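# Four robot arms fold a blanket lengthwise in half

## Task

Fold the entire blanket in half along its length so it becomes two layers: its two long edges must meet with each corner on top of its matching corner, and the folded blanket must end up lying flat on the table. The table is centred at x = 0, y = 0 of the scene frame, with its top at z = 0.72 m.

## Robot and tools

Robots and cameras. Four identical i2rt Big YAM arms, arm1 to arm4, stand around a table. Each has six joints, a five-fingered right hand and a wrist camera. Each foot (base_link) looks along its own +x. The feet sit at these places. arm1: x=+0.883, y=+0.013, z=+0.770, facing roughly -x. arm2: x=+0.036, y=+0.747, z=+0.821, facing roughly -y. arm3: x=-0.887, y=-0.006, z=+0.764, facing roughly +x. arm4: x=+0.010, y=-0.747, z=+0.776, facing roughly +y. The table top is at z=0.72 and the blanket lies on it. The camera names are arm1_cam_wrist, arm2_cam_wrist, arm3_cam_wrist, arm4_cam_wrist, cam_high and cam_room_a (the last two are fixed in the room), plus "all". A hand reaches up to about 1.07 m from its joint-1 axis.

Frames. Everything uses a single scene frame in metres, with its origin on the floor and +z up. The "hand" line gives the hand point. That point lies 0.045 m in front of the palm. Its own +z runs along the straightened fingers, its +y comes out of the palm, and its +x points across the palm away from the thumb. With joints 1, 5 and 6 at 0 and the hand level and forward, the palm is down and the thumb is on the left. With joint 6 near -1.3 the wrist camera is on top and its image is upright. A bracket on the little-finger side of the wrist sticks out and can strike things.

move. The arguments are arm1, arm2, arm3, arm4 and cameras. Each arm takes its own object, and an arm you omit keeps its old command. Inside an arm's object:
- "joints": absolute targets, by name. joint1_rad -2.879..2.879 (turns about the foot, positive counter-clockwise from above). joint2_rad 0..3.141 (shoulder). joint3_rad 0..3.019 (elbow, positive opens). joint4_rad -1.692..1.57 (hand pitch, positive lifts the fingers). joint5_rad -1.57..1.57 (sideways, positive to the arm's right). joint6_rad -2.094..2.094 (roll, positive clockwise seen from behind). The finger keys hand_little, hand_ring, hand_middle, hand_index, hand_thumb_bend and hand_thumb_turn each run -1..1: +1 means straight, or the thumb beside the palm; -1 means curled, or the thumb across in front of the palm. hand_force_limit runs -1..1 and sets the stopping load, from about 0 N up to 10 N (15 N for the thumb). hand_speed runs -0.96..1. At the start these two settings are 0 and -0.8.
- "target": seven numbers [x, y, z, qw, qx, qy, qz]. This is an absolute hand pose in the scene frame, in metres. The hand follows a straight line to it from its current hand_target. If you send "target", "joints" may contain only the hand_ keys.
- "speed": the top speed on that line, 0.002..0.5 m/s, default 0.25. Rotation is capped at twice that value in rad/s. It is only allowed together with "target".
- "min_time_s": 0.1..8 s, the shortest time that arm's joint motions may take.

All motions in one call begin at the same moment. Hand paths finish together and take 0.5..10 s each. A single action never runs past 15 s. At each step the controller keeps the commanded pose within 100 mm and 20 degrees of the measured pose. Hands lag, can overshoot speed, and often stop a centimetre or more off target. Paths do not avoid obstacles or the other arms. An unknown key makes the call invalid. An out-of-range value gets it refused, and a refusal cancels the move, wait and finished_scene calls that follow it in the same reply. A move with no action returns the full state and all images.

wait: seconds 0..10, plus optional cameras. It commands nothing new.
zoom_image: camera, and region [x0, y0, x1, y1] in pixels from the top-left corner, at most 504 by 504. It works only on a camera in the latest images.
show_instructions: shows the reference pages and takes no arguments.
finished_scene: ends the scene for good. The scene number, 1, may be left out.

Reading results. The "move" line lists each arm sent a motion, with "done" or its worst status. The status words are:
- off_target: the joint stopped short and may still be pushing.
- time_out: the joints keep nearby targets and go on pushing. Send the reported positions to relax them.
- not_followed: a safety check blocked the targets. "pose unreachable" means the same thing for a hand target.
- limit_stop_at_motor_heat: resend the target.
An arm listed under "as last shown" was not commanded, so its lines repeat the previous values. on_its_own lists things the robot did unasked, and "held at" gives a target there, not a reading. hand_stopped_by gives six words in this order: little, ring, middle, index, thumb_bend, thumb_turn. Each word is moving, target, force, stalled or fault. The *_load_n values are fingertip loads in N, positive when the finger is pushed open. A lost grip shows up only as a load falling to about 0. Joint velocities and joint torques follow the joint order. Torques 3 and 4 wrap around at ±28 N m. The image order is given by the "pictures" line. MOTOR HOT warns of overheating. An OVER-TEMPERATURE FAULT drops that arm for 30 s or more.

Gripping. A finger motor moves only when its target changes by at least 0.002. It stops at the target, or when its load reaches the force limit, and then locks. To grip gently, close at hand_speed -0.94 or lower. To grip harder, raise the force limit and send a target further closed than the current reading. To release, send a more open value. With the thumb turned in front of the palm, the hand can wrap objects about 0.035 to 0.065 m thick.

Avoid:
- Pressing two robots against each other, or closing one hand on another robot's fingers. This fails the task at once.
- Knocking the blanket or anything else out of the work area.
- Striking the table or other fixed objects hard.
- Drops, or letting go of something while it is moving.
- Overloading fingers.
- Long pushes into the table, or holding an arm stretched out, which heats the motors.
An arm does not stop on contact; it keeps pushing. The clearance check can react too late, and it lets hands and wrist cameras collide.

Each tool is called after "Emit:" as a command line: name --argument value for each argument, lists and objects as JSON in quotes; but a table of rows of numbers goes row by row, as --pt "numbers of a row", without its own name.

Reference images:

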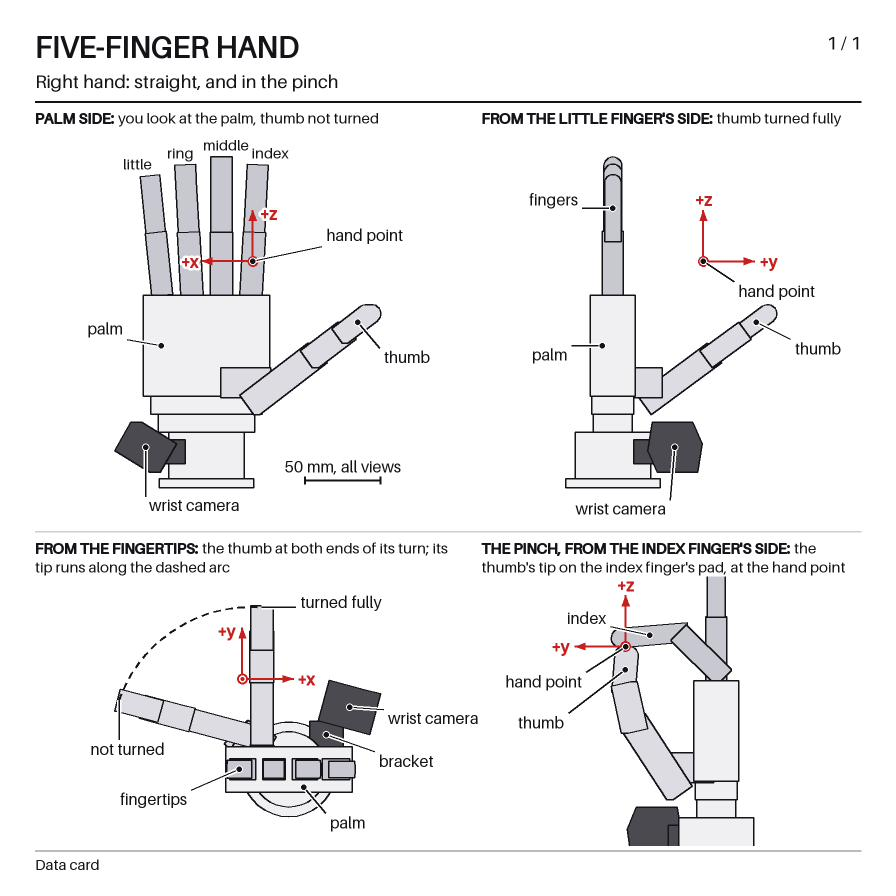

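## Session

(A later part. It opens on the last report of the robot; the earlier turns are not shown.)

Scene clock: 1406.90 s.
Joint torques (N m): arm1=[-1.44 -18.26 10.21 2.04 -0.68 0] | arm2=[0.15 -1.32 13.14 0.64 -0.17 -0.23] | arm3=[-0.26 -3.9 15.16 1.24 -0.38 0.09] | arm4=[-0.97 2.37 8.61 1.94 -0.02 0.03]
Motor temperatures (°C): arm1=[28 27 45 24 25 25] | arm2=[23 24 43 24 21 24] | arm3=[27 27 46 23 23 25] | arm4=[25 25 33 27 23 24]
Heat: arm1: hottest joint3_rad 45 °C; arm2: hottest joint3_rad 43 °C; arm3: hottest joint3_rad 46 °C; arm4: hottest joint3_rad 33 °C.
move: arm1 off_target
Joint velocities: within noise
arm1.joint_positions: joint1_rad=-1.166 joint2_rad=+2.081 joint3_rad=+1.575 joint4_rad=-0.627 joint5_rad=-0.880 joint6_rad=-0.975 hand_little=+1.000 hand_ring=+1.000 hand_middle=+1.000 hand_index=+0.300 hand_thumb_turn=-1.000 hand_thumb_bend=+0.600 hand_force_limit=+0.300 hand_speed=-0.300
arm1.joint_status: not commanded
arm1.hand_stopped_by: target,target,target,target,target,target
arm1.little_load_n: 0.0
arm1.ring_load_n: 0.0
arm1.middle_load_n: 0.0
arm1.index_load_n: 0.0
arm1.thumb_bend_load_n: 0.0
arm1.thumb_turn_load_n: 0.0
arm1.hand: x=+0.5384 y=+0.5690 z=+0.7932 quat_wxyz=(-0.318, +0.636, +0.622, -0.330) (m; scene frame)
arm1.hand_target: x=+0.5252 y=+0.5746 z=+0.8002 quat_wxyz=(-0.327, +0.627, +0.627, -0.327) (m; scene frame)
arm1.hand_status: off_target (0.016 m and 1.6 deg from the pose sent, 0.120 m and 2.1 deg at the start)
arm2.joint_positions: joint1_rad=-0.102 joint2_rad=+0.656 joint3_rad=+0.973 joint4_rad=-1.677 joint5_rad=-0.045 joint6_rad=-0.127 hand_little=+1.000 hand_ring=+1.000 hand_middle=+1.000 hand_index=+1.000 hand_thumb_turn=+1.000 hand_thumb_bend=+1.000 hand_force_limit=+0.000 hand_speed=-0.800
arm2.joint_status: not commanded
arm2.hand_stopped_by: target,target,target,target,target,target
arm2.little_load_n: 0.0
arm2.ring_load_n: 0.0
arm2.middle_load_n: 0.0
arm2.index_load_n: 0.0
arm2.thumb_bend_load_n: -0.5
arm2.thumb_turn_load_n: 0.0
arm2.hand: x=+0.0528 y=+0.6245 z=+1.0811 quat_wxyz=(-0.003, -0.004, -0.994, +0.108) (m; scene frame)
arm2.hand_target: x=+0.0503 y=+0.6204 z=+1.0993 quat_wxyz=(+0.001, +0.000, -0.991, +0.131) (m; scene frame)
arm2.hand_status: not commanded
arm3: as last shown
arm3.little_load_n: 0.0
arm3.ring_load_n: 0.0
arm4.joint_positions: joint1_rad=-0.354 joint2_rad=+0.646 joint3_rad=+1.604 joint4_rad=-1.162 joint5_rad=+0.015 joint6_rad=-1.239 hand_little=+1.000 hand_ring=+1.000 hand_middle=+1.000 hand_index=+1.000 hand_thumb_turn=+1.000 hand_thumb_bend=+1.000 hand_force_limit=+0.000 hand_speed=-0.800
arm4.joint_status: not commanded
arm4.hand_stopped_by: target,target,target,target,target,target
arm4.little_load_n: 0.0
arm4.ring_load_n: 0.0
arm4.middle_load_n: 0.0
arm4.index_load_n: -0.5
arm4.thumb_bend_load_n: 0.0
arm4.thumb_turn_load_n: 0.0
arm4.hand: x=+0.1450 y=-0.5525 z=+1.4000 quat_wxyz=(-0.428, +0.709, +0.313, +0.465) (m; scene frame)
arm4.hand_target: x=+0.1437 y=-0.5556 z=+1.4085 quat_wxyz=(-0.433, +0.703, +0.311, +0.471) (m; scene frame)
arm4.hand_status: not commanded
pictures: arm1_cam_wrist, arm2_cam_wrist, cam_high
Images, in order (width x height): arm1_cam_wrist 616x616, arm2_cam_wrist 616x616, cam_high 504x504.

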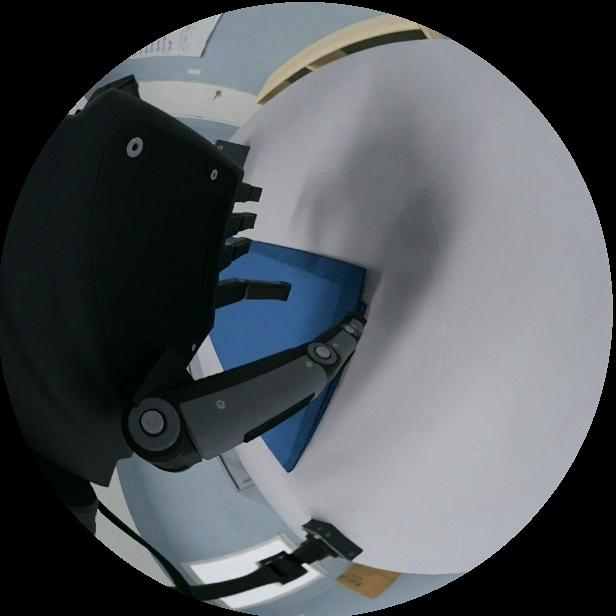

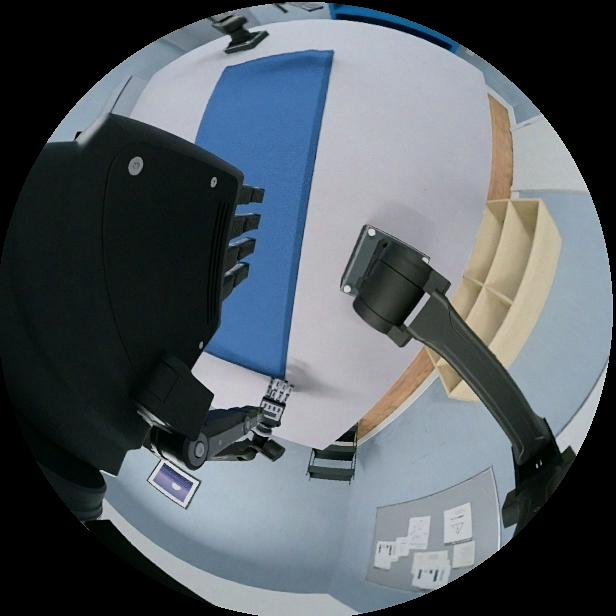

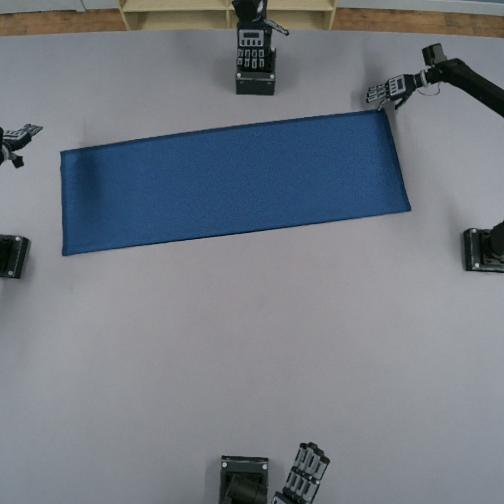

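Emit:
move --arm1 '{"target": [0.512, 0.605, 0.765, 0.3265, -0.6273, -0.6273, 0.3265], "speed": 0.1}' --cameras '["cam_high", "arm1_cam_wrist", "arm2_cam_wrist"]'

Emit:
zoom_image --camera "arm2_cam_wrist" --region '[230, 330, 330, 430]'

Emit:
zoom_image --camera "arm1_cam_wrist" --region '[200, 200, 450, 450]'

Emit:
zoom_image --camera "cam_high" --region '[350, 70, 450, 170]'

Scene clock: 1445.03 s.
Joint torques (N m): arm1=[-1.32 -19.19 11.79 1.94 -0.65 -0.01] | arm2=[0.21 -0.62 13.08 0.42 -0.16 -0.21] | arm3=[-0.26 -4.01 15.17 1.26 -0.37 0.09] | arm4=[-0.97 2.43 8.65 1.99 0 0.04]
Motor temperatures (°C): arm1=[28 31 46 24 25 25] | arm2=[23 24 44 24 21 24] | arm3=[27 27 47 23 23 25] | arm4=[25 25 33 27 23 24]
Heat: arm1: hottest joint3_rad 46 °C; arm2: hottest joint3_rad 44 °C; arm3: hottest joint3_rad 47 °C; arm4: hottest joint3_rad 33 °C.
move: arm1 off_target
Joint velocities: within noise
arm1.joint_positions: joint1_rad=-1.166 joint2_rad=+2.196 joint3_rad=+1.661 joint4_rad=-0.610 joint5_rad=-0.880 joint6_rad=-0.969 hand_little=+1.000 hand_ring=+1.000 hand_middle=+1.000 hand_index=+0.300 hand_thumb_turn=-1.000 hand_thumb_bend=+0.600 hand_force_limit=+0.300 hand_speed=-0.300
arm1.joint_status: not commanded
arm1.hand_stopped_by: target,target,target,target,target,target
arm1.little_load_n: 0.0
arm1.ring_load_n: 0.0
arm1.middle_load_n: 0.0
arm1.index_load_n: 0.0
arm1.thumb_bend_load_n: 0.0
arm1.thumb_turn_load_n: 0.0
arm1.hand: x=+0.5298 y=+0.5921 z=+0.7535 quat_wxyz=(-0.312, +0.640, +0.619, -0.333) (m; scene frame)
arm1.hand_target: x=+0.5124 y=+0.6040 z=+0.7656 quat_wxyz=(-0.327, +0.627, +0.627, -0.327) (m; scene frame)
arm1.hand_status: off_target (0.025 m and 2.5 deg from the pose sent, 0.053 m and 1.6 deg at the start)
arm2, arm3, arm4: as last shown
arm4.index_load_n: 0.0
pictures: arm1_cam_wrist, arm2_cam_wrist, cam_high
Images, in order (width x height): arm1_cam_wrist 616x616, arm2_cam_wrist 616x616, cam_high 504x504.

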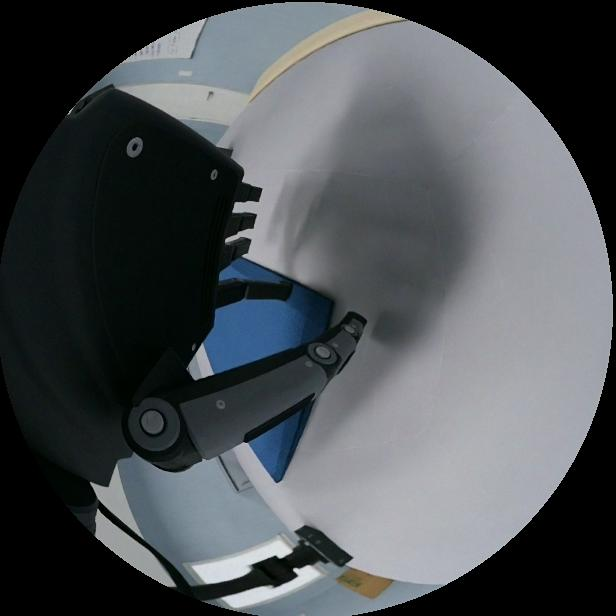

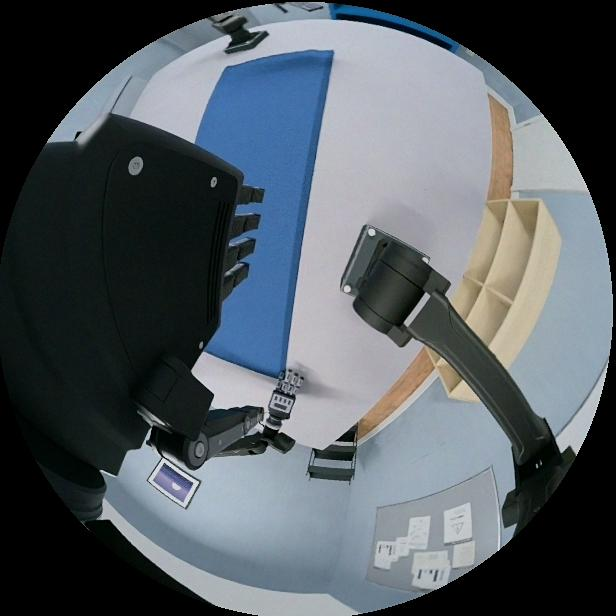

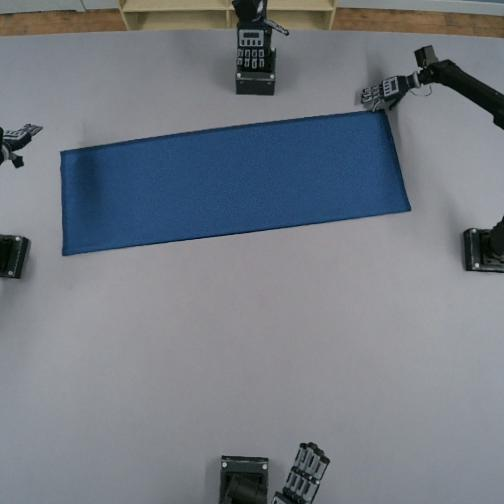

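Scaled by 5.040 from the camera's 616x616 image, which has a finer 880x880 frame.

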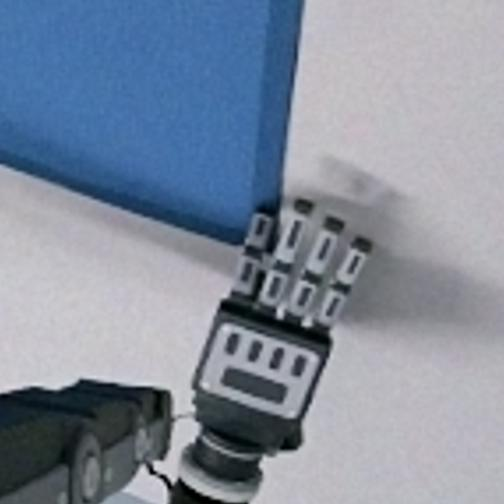

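Scaled by 2.016 from the camera's 616x616 image, which has a finer 880x880 frame.

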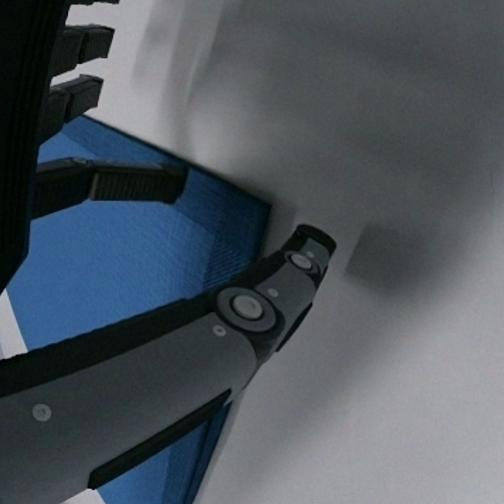

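Scaled by 5.040.

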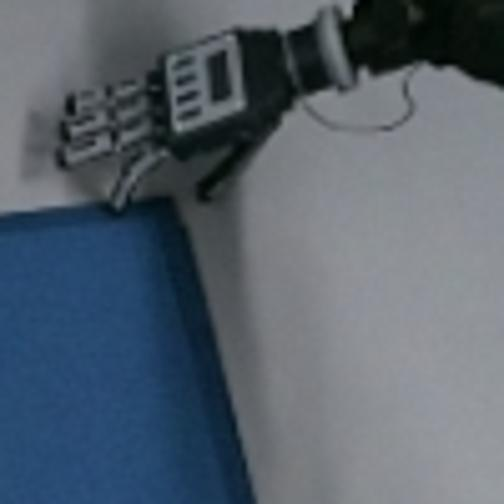

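Emit:
move --arm1 '{"target": [0.508, 0.612, 0.735, 0.3265, -0.6273, -0.6273, 0.3265], "speed": 0.06}' --cameras '["cam_high", "arm1_cam_wrist", "arm2_cam_wrist"]'

Emit:
zoom_image --camera "arm1_cam_wrist" --region '[200, 200, 450, 450]'

Emit:
zoom_image --camera "cam_high" --region '[350, 70, 450, 170]'

Scene clock: 1467.20 s.
Joint torques (N m): arm1=[-1.38 -17.03 11.04 2.22 -0.39 -0.12] | arm2=[0.09 -0.79 13.09 0.54 -0.19 -0.22] | arm3=[-0.26 -3.96 15.17 1.25 -0.38 0.09] | arm4=[-0.73 2.26 8.68 1.98 -0.04 0.02]
Motor temperatures (°C): arm1=[27 30 44 24 25 25] | arm2=[23 24 44 24 21 24] | arm3=[27 27 47 23 23 25] | arm4=[25 25 33 27 23 24]
Heat: arm1: hottest joint3_rad 44 °C; arm2: hottest joint3_rad 44 °C; arm3: hottest joint3_rad 47 °C; arm4: hottest joint3_rad 33 °C.
move: arm1 off_target
Joint velocities: within noise
arm1.joint_positions: joint1_rad=-1.163 joint2_rad=+2.225 joint3_rad=+1.690 joint4_rad=-0.572 joint5_rad=-0.885 joint6_rad=-0.957 hand_little=+1.000 hand_ring=+1.000 hand_middle=+1.000 hand_index=+0.300 hand_thumb_turn=-1.000 hand_thumb_bend=+0.600 hand_force_limit=+0.300 hand_speed=-0.300
arm1.joint_status: not commanded
arm1.hand_stopped_by: target,target,target,target,target,target
arm1.little_load_n: 0.0
arm1.ring_load_n: 0.0
arm1.middle_load_n: 0.0
arm1.index_load_n: -0.5
arm1.thumb_bend_load_n: 0.5
arm1.thumb_turn_load_n: 0.0
arm1.hand: x=+0.5220 y=+0.6050 z=+0.7483 quat_wxyz=(-0.325, +0.634, +0.619, -0.331) (m; scene frame)
arm1.hand_target: x=+0.5085 y=+0.6111 z=+0.7354 quat_wxyz=(-0.327, +0.627, +0.627, -0.326) (m; scene frame)
arm1.hand_status: off_target (0.021 m and 1.3 deg from the pose sent, 0.035 m and 2.5 deg at the start)
arm2, arm3, arm4: as last shown
arm2.thumb_bend_load_n: 0.0
arm4.middle_load_n: -0.5
pictures: arm1_cam_wrist, arm2_cam_wrist, cam_high
Images, in order (width x height): arm1_cam_wrist 616x616, arm2_cam_wrist 616x616, cam_high 504x504.

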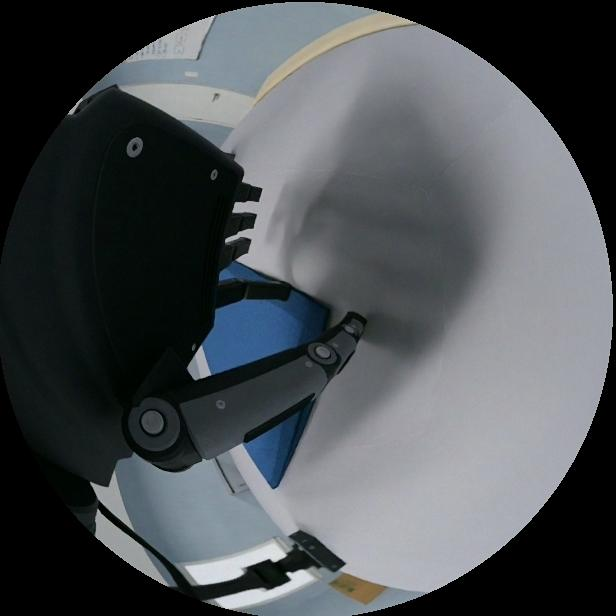

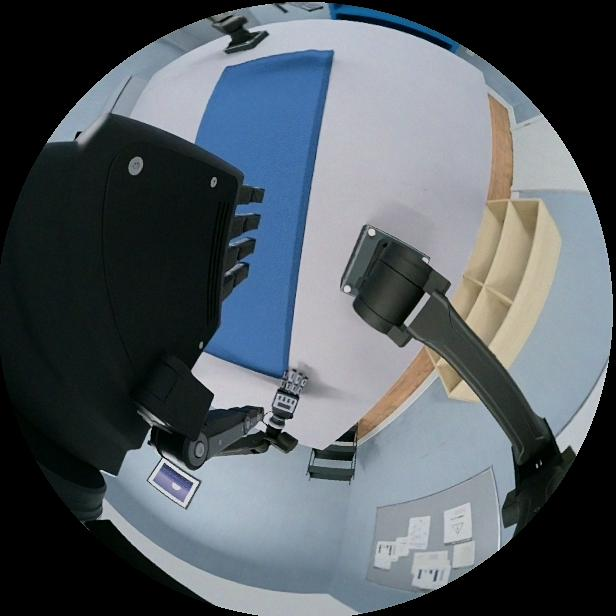

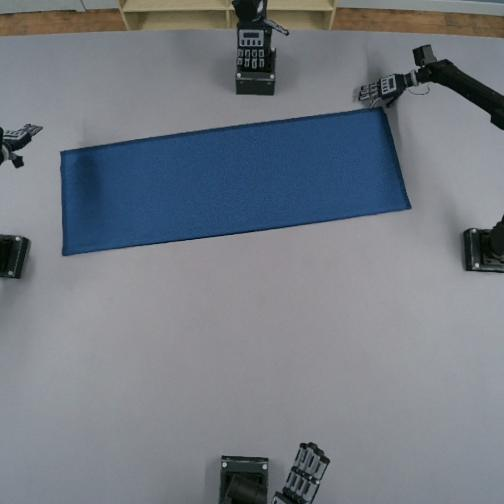

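Scaled by 2.016 from the camera's 616x616 image, which has a finer 880x880 frame.

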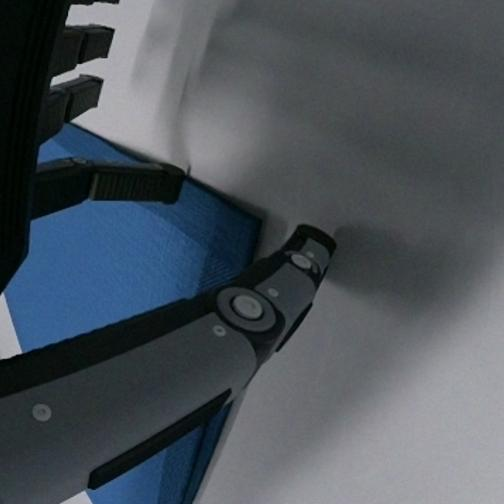

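Scaled by 5.040.

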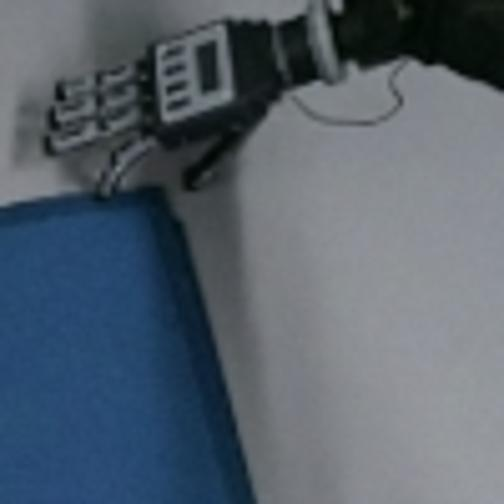

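Emit:
move --arm1 '{"target": [0.510, 0.606, 0.768, 0.3265, -0.6273, -0.6273, 0.3265], "speed": 0.08}' --cameras '["cam_high"]'

Emit:
zoom_image --camera "cam_high" --region '[350, 70, 450, 170]'

Emit:
move --arm1 '{"target": [0.510, 0.602, 0.738, 0.3265, -0.6273, -0.6273, 0.3265], "speed": 0.06}' --cameras '["cam_high", "arm1_cam_wrist", "arm2_cam_wrist"]'

Emit:
zoom_image --camera "arm1_cam_wrist" --region '[200, 200, 450, 450]'

Emit:
zoom_image --camera "cam_high" --region '[350, 70, 450, 170]'

Scene clock: 1477.53 s.
Joint torques (N m): arm1=[-1.32 -21.3 10.39 0.91 -0.57 -0.11] | arm2=[0.67 -1.08 13.22 0.58 -0.14 -0.18] | arm3=[-0.21 -3.96 15.16 1.24 -0.38 0.09] | arm4=[-0.79 2.14 8.68 2.03 -0.02 0]
Motor temperatures (°C): arm1=[27 30 44 24 25 25] | arm2=[23 24 44 24 21 24] | arm3=[27 26 47 23 23 25] | arm4=[25 25 33 27 23 24]
Heat: arm1: hottest joint3_rad 44 °C; arm2: hottest joint3_rad 44 °C; arm3: hottest joint3_rad 47 °C; arm4: hottest joint3_rad 33 °C.
move: arm1 off_target
Joint velocities: within noise
arm1.joint_positions: joint1_rad=-1.163 joint2_rad=+2.219 joint3_rad=+1.690 joint4_rad=-0.593 joint5_rad=-0.880 joint6_rad=-0.957 hand_little=+1.000 hand_ring=+1.000 hand_middle=+1.000 hand_index=+0.300 hand_thumb_turn=-1.000 hand_thumb_bend=+0.600 hand_force_limit=+0.300 hand_speed=-0.300
arm1.joint_status: not commanded
arm1.hand_stopped_by: target,target,target,target,target,target
arm1.little_load_n: 0.0
arm1.ring_load_n: 0.0
arm1.middle_load_n: -0.5
arm1.index_load_n: 0.0
arm1.thumb_bend_load_n: 0.0
arm1.thumb_turn_load_n: 0.0
arm1.hand: x=+0.5237 y=+0.6017 z=+0.7505 quat_wxyz=(-0.318, +0.638, +0.618, -0.331) (m; scene frame)
arm1.hand_target: x=+0.5101 y=+0.6054 z=+0.7681 quat_wxyz=(-0.327, +0.627, +0.627, -0.327) (m; scene frame)
arm1.hand_status: off_target (0.023 m and 2.0 deg from the pose sent, 0.023 m and 1.3 deg at the start)
arm2, arm3, arm4: as last shown
arm4.middle_load_n: 0.0
pictures: cam_high
Images, in order (width x height): cam_high 504x504.

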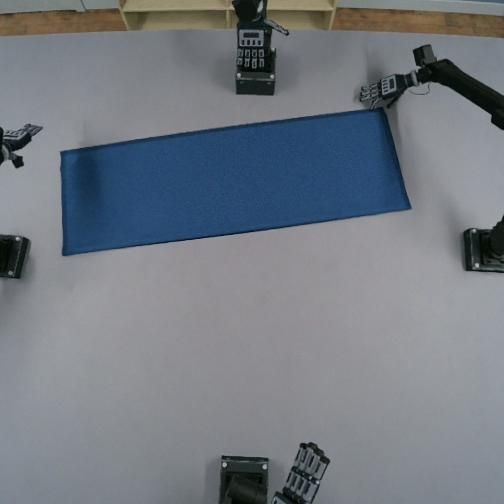

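Scaled by 5.040.

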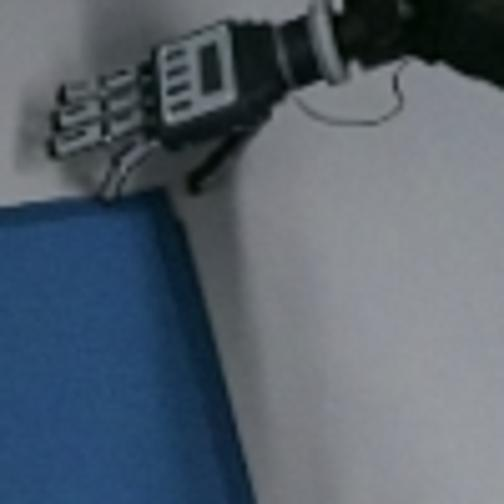

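Scene clock: 1478.53 s.
Joint torques (N m): arm1=[-1.32 -18.84 8.08 2.17 -0.62 -0.09] | arm2=[0.21 -1.32 13.11 0.57 -0.2 -0.2] | arm3=[-0.26 -4.01 15.16 1.25 -0.38 0.09] | arm4=[-0.73 2.32 8.64 2.03 0 0]
Motor temperatures (°C): arm1=[27 30 43 24 25 25] | arm2=[23 24 44 24 21 24] | arm3=[27 26 47 23 23 25] | arm4=[25 25 33 27 23 24]
Heat: arm1: hottest joint3_rad 43 °C; arm2: hottest joint3_rad 44 °C; arm3: hottest joint3_rad 47 °C; arm4: hottest joint3_rad 33 °C.
move: arm1 off_target
Joint velocities: within noise
arm1.joint_positions: joint1_rad=-1.161 joint2_rad=+2.219 joint3_rad=+1.686 joint4_rad=-0.554 joint5_rad=-0.877 joint6_rad=-0.957 hand_little=+1.000 hand_ring=+1.000 hand_middle=+1.000 hand_index=+0.300 hand_thumb_turn=-1.000 hand_thumb_bend=+0.600 hand_force_limit=+0.300 hand_speed=-0.300
arm1.joint_status: not commanded
arm1.hand_stopped_by: target,target,target,target,target,target
arm1.little_load_n: 0.0
arm1.ring_load_n: 0.0
arm1.middle_load_n: 0.0
arm1.index_load_n: 0.0
arm1.thumb_bend_load_n: 0.0
arm1.thumb_turn_load_n: 0.0
arm1.hand: x=+0.5202 y=+0.6080 z=+0.7506 quat_wxyz=(-0.332, +0.631, +0.622, -0.324) (m; scene frame)
arm1.hand_target: x=+0.5103 y=+0.6017 z=+0.7383 quat_wxyz=(-0.327, +0.627, +0.627, -0.326) (m; scene frame)
arm1.hand_status: off_target (0.017 m and 1.0 deg from the pose sent, 0.019 m and 2.0 deg at the start)
arm2, arm3, arm4: as last shown
arm4.thumb_turn_load_n: -0.5
pictures: arm1_cam_wrist, arm2_cam_wrist, cam_high
Images, in order (width x height): arm1_cam_wrist 616x616, arm2_cam_wrist 616x616, cam_high 504x504.

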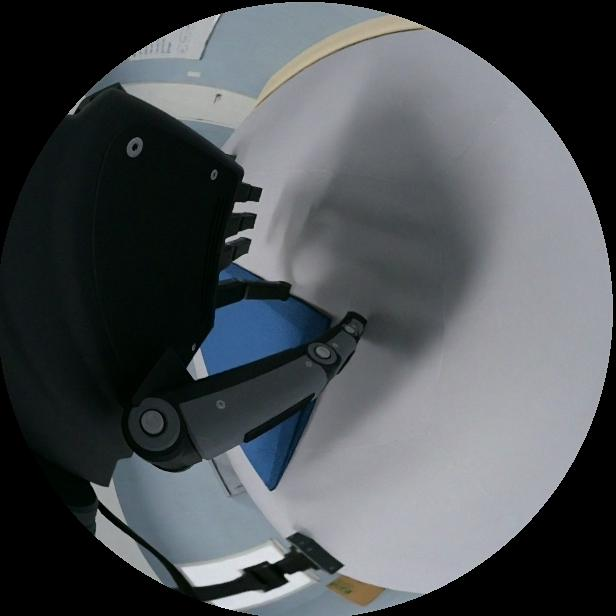

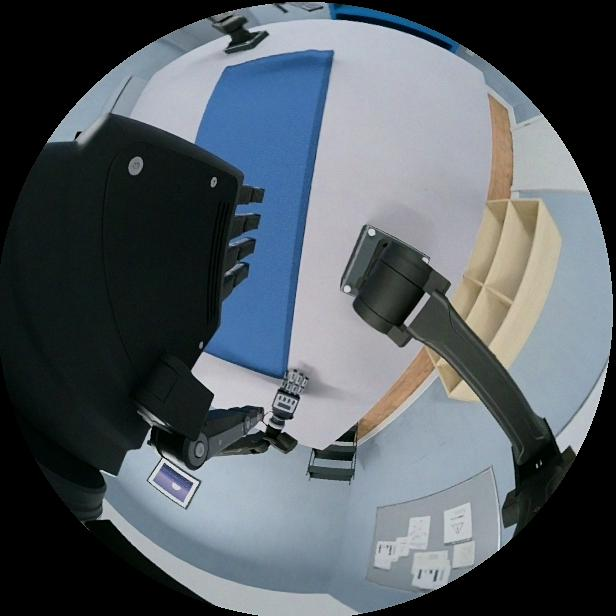

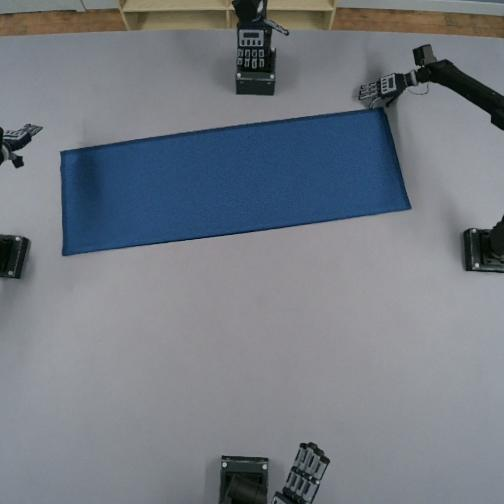

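Scaled by 2.016 from the camera's 616x616 image, which has a finer 880x880 frame.

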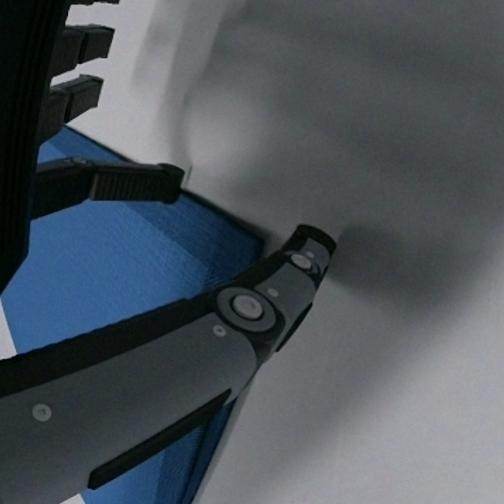

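Scaled by 5.040.

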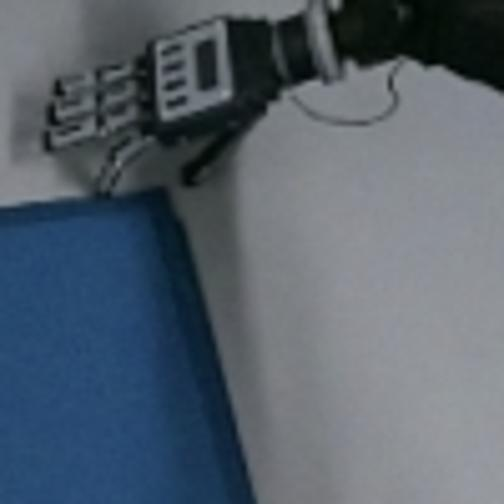

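Emit:
move --arm1 '{"target": [0.518, 0.585, 0.81, 0.3265, -0.6273, -0.6273, 0.3265], "speed": 0.15}' --cameras '["cam_high"]'

Emit:
zoom_image --camera "cam_high" --region '[350, 70, 450, 170]'

Emit:
move --arm1 '{"target": [0.510, 0.597, 0.735, 0.3265, -0.6273, -0.6273, 0.3265], "speed": 0.08}' --cameras '["cam_high", "arm1_cam_wrist", "arm2_cam_wrist"]'

Emit:
zoom_image --camera "arm1_cam_wrist" --region '[200, 200, 450, 450]'

Emit:
zoom_image --camera "cam_high" --region '[350, 70, 450, 170]'

Scene clock: 1488.30 s.
Joint torques (N m): arm1=[-1.49 -19.08 8.73 0.99 -0.68 -0.13] | arm2=[0.32 -1.08 13.15 0.61 -0.16 -0.22] | arm3=[-0.26 -3.9 15.16 1.26 -0.38 0.09] | arm4=[-0.97 2.14 8.61 1.94 -0.02 0.01]
Motor temperatures (°C): arm1=[27 30 43 24 25 25] | arm2=[23 24 44 24 21 24] | arm3=[27 26 47 23 23 25] | arm4=[25 25 33 27 23 24]
Heat: arm1: hottest joint3_rad 43 °C; arm2: hottest joint3_rad 44 °C; arm3: hottest joint3_rad 47 °C; arm4: hottest joint3_rad 33 °C.
move: arm1 done
Joint velocities: within noise
arm1.joint_positions: joint1_rad=-1.161 joint2_rad=+2.100 joint3_rad=+1.653 joint4_rad=-0.640 joint5_rad=-0.877 joint6_rad=-0.957 hand_little=+1.000 hand_ring=+1.000 hand_middle=+1.000 hand_index=+0.300 hand_thumb_turn=-1.000 hand_thumb_bend=+0.600 hand_force_limit=+0.300 hand_speed=-0.300
arm1.joint_status: not commanded
arm1.hand_stopped_by: target,target,target,target,target,target
arm1.little_load_n: 0.0
arm1.ring_load_n: 0.0
arm1.middle_load_n: 0.0
arm1.index_load_n: 0.0
arm1.thumb_bend_load_n: 0.0
arm1.thumb_turn_load_n: 0.0
arm1.hand: x=+0.5261 y=+0.5906 z=+0.8112 quat_wxyz=(-0.332, +0.631, +0.622, -0.324) (m; scene frame)
arm1.hand_target: x=+0.5181 y=+0.5849 z=+0.8099 quat_wxyz=(-0.326, +0.627, +0.627, -0.326) (m; scene frame)
arm1.hand_status: done (0.010 m and 1.0 deg from the pose sent, 0.064 m and 1.0 deg at the start)
arm2, arm3, arm4: as last shown
arm3.thumb_turn_load_n: 0.5
arm4.thumb_turn_load_n: 0.0
pictures: cam_high
Images, in order (width x height): cam_high 504x504.

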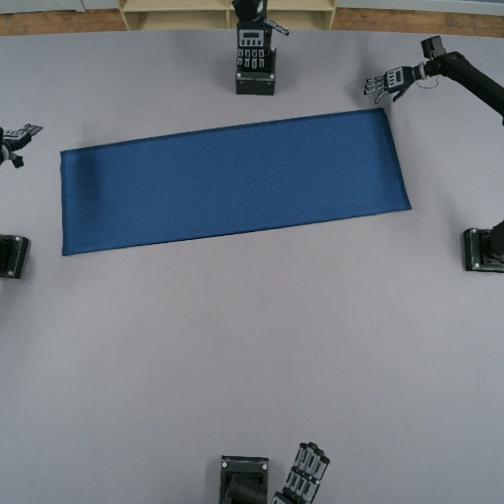

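Scaled by 5.040.

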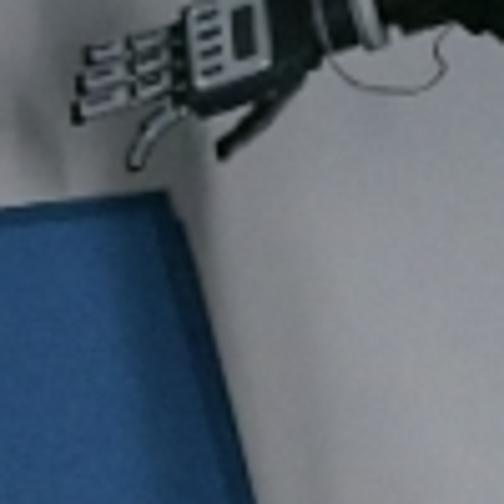

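Scene clock: 1489.77 s.
Joint torques (N m): arm1=[-1.26 -18.02 8.77 2.17 -0.41 -0.08] | arm2=[0.21 -0.73 13.18 0.54 -0.2 -0.22] | arm3=[-0.21 -4.01 15.16 1.22 -0.38 0.09] | arm4=[-0.38 2.14 8.66 1.95 -0.04 0.01]
Motor temperatures (°C): arm1=[27 31 43 24 25 25] | arm2=[23 24 44 24 21 24] | arm3=[27 26 47 23 23 25] | arm4=[25 25 33 27 23 24]
Heat: arm1: hottest joint3_rad 43 °C; arm2: hottest joint3_rad 44 °C; arm3: hottest joint3_rad 47 °C; arm4: hottest joint3_rad 33 °C.
move: arm1 off_target
Joint velocities: within noise
arm1.joint_positions: joint1_rad=-1.159 joint2_rad=+2.205 joint3_rad=+1.653 joint4_rad=-0.535 joint5_rad=-0.882 joint6_rad=-0.954 hand_little=+1.000 hand_ring=+1.000 hand_middle=+1.000 hand_index=+0.300 hand_thumb_turn=-1.000 hand_thumb_bend=+0.600 hand_force_limit=+0.300 hand_speed=-0.300
arm1.joint_status: not commanded
arm1.hand_stopped_by: target,target,target,target,target,target
arm1.little_load_n: 0.0
arm1.ring_load_n: 0.0
arm1.middle_load_n: 0.0
arm1.index_load_n: -0.5
arm1.thumb_bend_load_n: 0.0
arm1.thumb_turn_load_n: 0.0
arm1.hand: x=+0.5211 y=+0.5997 z=+0.7487 quat_wxyz=(-0.331, +0.630, +0.622, -0.327) (m; scene frame)
arm1.hand_target: x=+0.5103 y=+0.5963 z=+0.7351 quat_wxyz=(-0.326, +0.627, +0.627, -0.327) (m; scene frame)
arm1.hand_status: off_target (0.018 m and 0.9 deg from the pose sent, 0.078 m and 1.0 deg at the start)
arm2, arm4: as last shown
arm3.joint_positions: joint1_rad=+1.025 joint2_rad=+0.877 joint3_rad=+0.714 joint4_rad=-0.576 joint5_rad=-0.440 joint6_rad=-0.338 hand_little=+1.000 hand_ring=+1.000 hand_middle=+1.000 hand_index=+0.500 hand_thumb_turn=-1.000 hand_thumb_bend=+0.499 hand_force_limit=+0.300 hand_speed=-0.500
arm3.joint_status: not commanded
arm3.hand_stopped_by: target,target,target,target,target,target
arm3.little_load_n: 0.0
arm3.ring_load_n: 0.0
arm3.middle_load_n: 0.0
arm3.index_load_n: 0.0
arm3.thumb_bend_load_n: 0.0
arm3.thumb_turn_load_n: 0.0
arm3.hand: x=-0.7513 y=+0.3222 z=+0.9545 quat_wxyz=(-0.446, +0.893, -0.050, +0.009) (m; scene frame)
arm3.hand_target: x=-0.7406 y=+0.3293 z=+0.9797 quat_wxyz=(-0.461, +0.886, -0.044, +0.023) (m; scene frame)
arm3.hand_status: not commanded
pictures: arm1_cam_wrist, arm2_cam_wrist, cam_high
Images, in order (width x height): arm1_cam_wrist 616x616, arm2_cam_wrist 616x616, cam_high 504x504.

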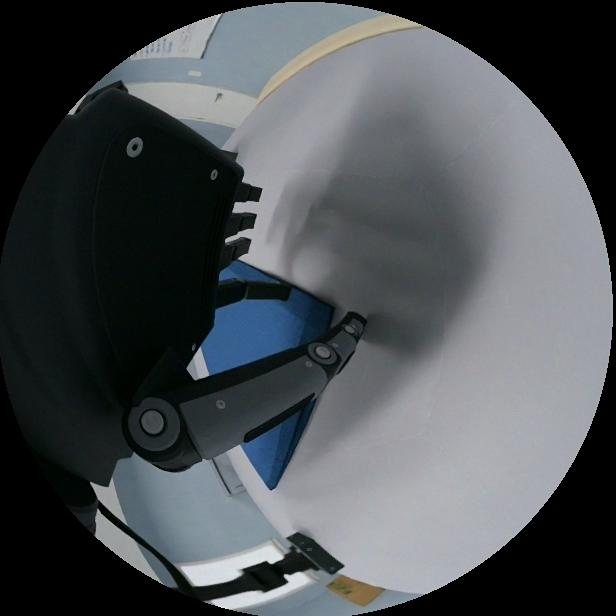

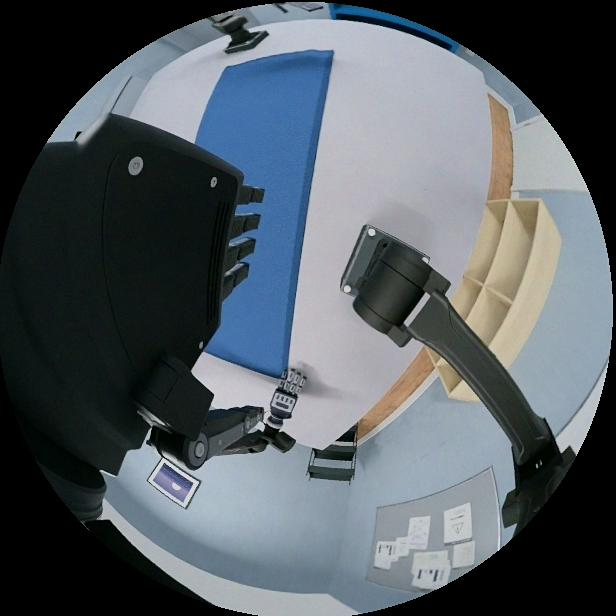

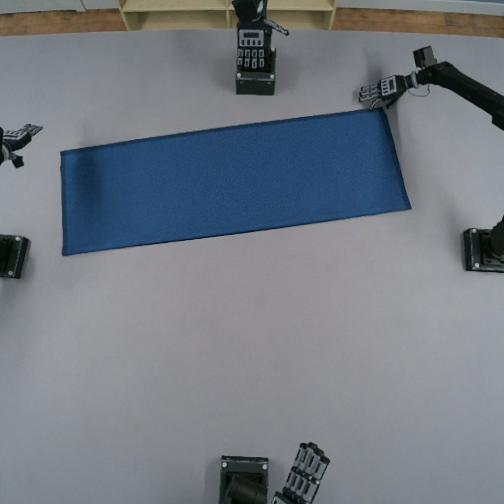

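Scaled by 2.016 from the camera's 616x616 image, which has a finer 880x880 frame.

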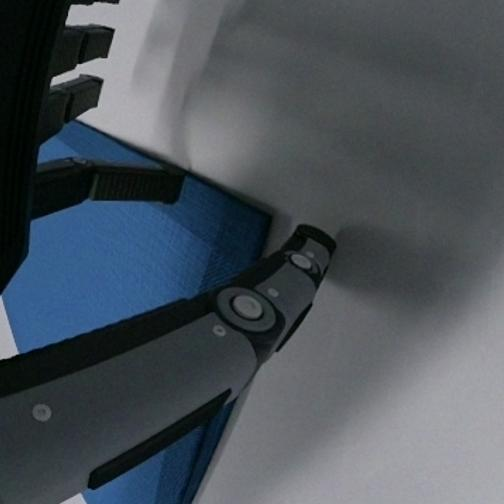

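Scaled by 5.040.

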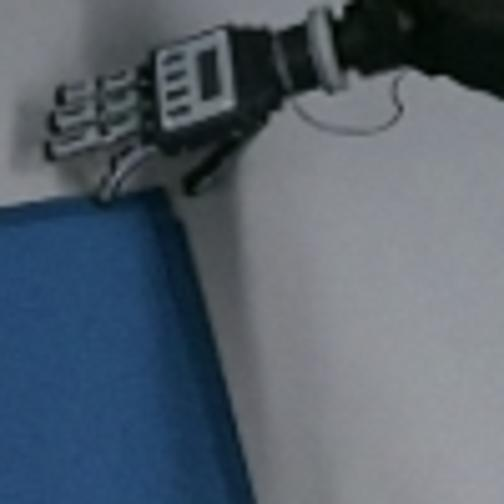

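Emit:
move --arm1 '{"joints": {"hand_index": -0.1, "hand_speed": -0.4, "hand_force_limit": 0.3}}' --cameras '["cam_high", "arm1_cam_wrist"]'

Emit:
zoom_image --camera "arm1_cam_wrist" --region '[200, 200, 450, 450]'

Emit:
move --arm1 '{"joints": {"hand_index": -0.2, "hand_thumb_bend": 0.4}}' --cameras '["cam_high", "arm1_cam_wrist"]'

Emit:
zoom_image --camera "arm1_cam_wrist" --region '[200, 200, 450, 450]'

Scene clock: 1498.43 s.
Joint torques (N m): arm1=[-1.9 -17.73 8.76 1.98 -0.51 -0.1] | arm2=[0.56 -1.03 13.11 0.54 -0.18 -0.2] | arm3=[-0.26 -4.01 15.16 1.28 -0.38 0.09] | arm4=[-0.67 2.2 8.61 1.96 -0.02 0.05]
Motor temperatures (°C): arm1=[27 31 44 24 25 25] | arm2=[23 24 44 24 21 24] | arm3=[27 26 48 23 23 25] | arm4=[25 25 33 27 23 24]
Heat: arm1: hottest joint3_rad 44 °C; arm2: hottest joint3_rad 44 °C; arm3: hottest joint3_rad 48 °C; arm4: hottest joint3_rad 33 °C.
move: arm1 done
Joint velocities: within noise
arm1.joint_positions: joint1_rad=-1.148 joint2_rad=+2.207 joint3_rad=+1.653 joint4_rad=-0.531 joint5_rad=-0.879 joint6_rad=-0.952 hand_little=+1.000 hand_ring=+1.000 hand_middle=+1.000 hand_index=-0.100 hand_thumb_turn=-1.000 hand_thumb_bend=+0.600 hand_force_limit=+0.300 hand_speed=-0.400
arm1.joint_status: all done
arm1.hand_stopped_by: target,target,target,target,target,target
arm1.little_load_n: 0.0
arm1.ring_load_n: 0.0
arm1.middle_load_n: 0.0
arm1.index_load_n: 0.0
arm1.thumb_bend_load_n: 0.0
arm1.thumb_turn_load_n: 0.0
arm1.hand: x=+0.5148 y=+0.5964 z=+0.7473 quat_wxyz=(-0.330, +0.627, +0.625, -0.328) (m; scene frame)
arm1.hand_target: x=+0.5103 y=+0.5964 z=+0.7353 quat_wxyz=(-0.326, +0.627, +0.627, -0.326) (m; scene frame)
arm1.hand_status: not commanded
arm2, arm3, arm4: as last shown
arm3.middle_load_n: 0.5
arm4.little_load_n: 0.5
pictures: arm1_cam_wrist, cam_high
Images, in order (width x height): arm1_cam_wrist 616x616, cam_high 504x504.

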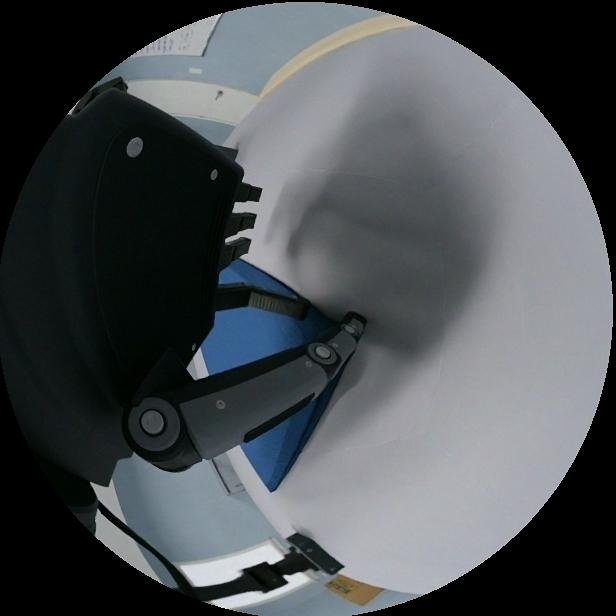

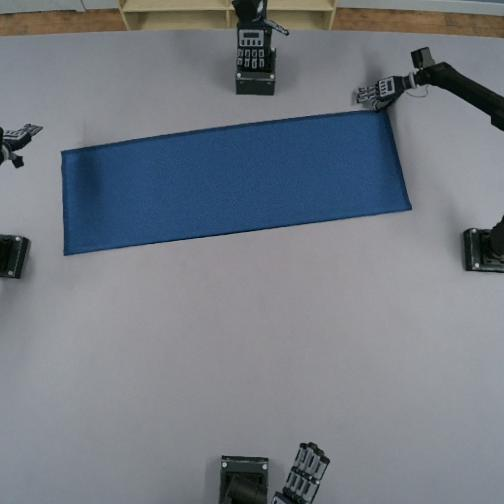

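Scaled by 2.016 from the camera's 616x616 image, which has a finer 880x880 frame.

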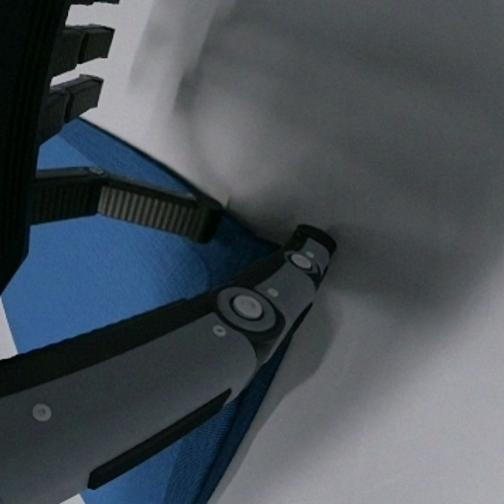

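Scene clock: 1499.17 s.
Joint torques (N m): arm1=[-2.08 -18.43 8.79 1.99 -0.61 -0.1] | arm2=[0.5 -1.03 13.22 0.53 -0.19 -0.18] | arm3=[-0.32 -3.96 15.17 1.24 -0.38 0.09] | arm4=[-0.73 2.32 8.64 1.98 -0.02 0.02]
Motor temperatures (°C): arm1=[27 31 44 24 25 25] | arm2=[23 24 44 24 21 24] | arm3=[27 26 48 23 23 25] | arm4=[25 25 33 27 23 24]
Heat: arm1: hottest joint3_rad 44 °C; arm2: hottest joint3_rad 44 °C; arm3: hottest joint3_rad 48 °C; arm4: hottest joint3_rad 33 °C.
move: arm1 done
Joint velocities: within noise
arm1.joint_positions: joint1_rad=-1.148 joint2_rad=+2.210 joint3_rad=+1.653 joint4_rad=-0.531 joint5_rad=-0.876 joint6_rad=-0.952 hand_little=+1.000 hand_ring=+1.000 hand_middle=+1.000 hand_index=-0.200 hand_thumb_turn=-1.000 hand_thumb_bend=+0.400 hand_force_limit=+0.300 hand_speed=-0.400
arm1.joint_status: all done
arm1.hand_stopped_by: target,target,target,target,target,target
arm1.little_load_n: 0.0
arm1.ring_load_n: 0.0
arm1.middle_load_n: 0.0
arm1.index_load_n: 0.0
arm1.thumb_bend_load_n: 0.5
arm1.thumb_turn_load_n: 0.0
arm1.hand: x=+0.5153 y=+0.5962 z=+0.7450 quat_wxyz=(-0.328, +0.628, +0.625, -0.327) (m; scene frame)
arm1.hand_target: x=+0.5103 y=+0.5964 z=+0.7351 quat_wxyz=(-0.326, +0.627, +0.627, -0.327) (m; scene frame)
arm1.hand_status: not commanded
arm2.joint_positions: joint1_rad=-0.102 joint2_rad=+0.656 joint3_rad=+0.973 joint4_rad=-1.677 joint5_rad=-0.045 joint6_rad=-0.127 hand_little=+1.000 hand_ring=+1.000 hand_middle=+1.000 hand_index=+1.000 hand_thumb_turn=+1.000 hand_thumb_bend=+1.000 hand_force_limit=+0.000 hand_speed=-0.800
arm2.joint_status: not commanded
arm2.hand_stopped_by: target,target,target,target,target,target
arm2.little_load_n: 0.0
arm2.ring_load_n: 0.0
arm2.middle_load_n: 0.0
arm2.index_load_n: 0.0
arm2.thumb_bend_load_n: 0.0
arm2.thumb_turn_load_n: -0.5
arm2.hand: x=+0.0528 y=+0.6245 z=+1.0811 quat_wxyz=(-0.003, -0.004, -0.994, +0.108) (m; scene frame)
arm2.hand_target: x=+0.0503 y=+0.6204 z=+1.0993 quat_wxyz=(+0.001, +0.000, -0.991, +0.131) (m; scene frame)
arm2.hand_status: not commanded
arm3: as last shown
arm3.middle_load_n: 0.0
arm4.joint_positions: joint1_rad=-0.354 joint2_rad=+0.646 joint3_rad=+1.604 joint4_rad=-1.162 joint5_rad=+0.015 joint6_rad=-1.239 hand_little=+1.000 hand_ring=+1.000 hand_middle=+1.000 hand_index=+1.000 hand_thumb_turn=+1.000 hand_thumb_bend=+1.000 hand_force_limit=+0.000 hand_speed=-0.800
arm4.joint_status: not commanded
arm4.hand_stopped_by: target,target,target,target,target,target
arm4.little_load_n: 0.0
arm4.ring_load_n: -0.5
arm4.middle_load_n: 0.0
arm4.index_load_n: 0.0
arm4.thumb_bend_load_n: 0.0
arm4.thumb_turn_load_n: 0.0
arm4.hand: x=+0.1450 y=-0.5525 z=+1.4000 quat_wxyz=(-0.428, +0.709, +0.313, +0.465) (m; scene frame)
arm4.hand_target: x=+0.1437 y=-0.5556 z=+1.4085 quat_wxyz=(-0.433, +0.703, +0.311, +0.471) (m; scene frame)
arm4.hand_status: not commanded
pictures: arm1_cam_wrist, cam_high
Images, in order (width x height): arm1_cam_wrist 616x616, cam_high 504x504.

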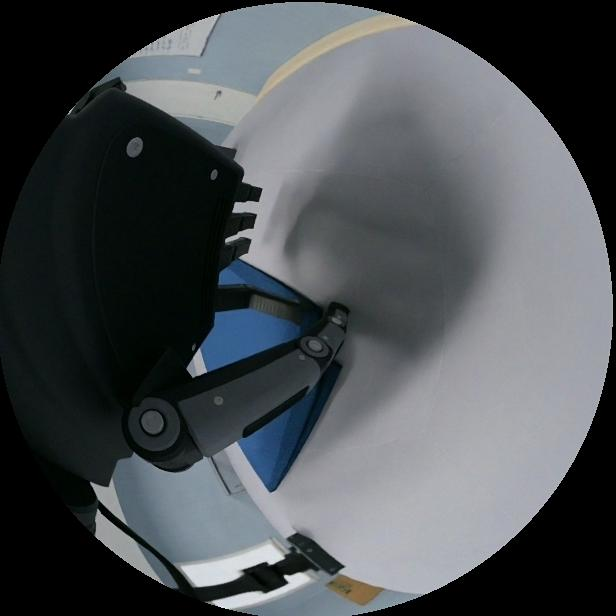

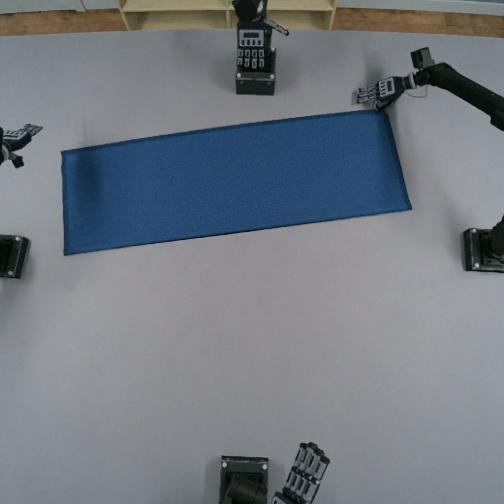

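Scaled by 2.016 from the camera's 616x616 image, which has a finer 880x880 frame.

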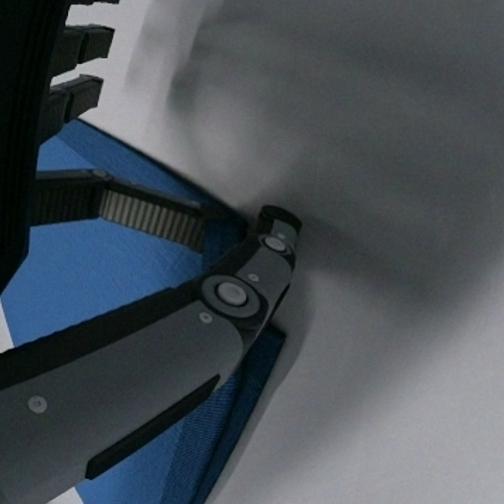

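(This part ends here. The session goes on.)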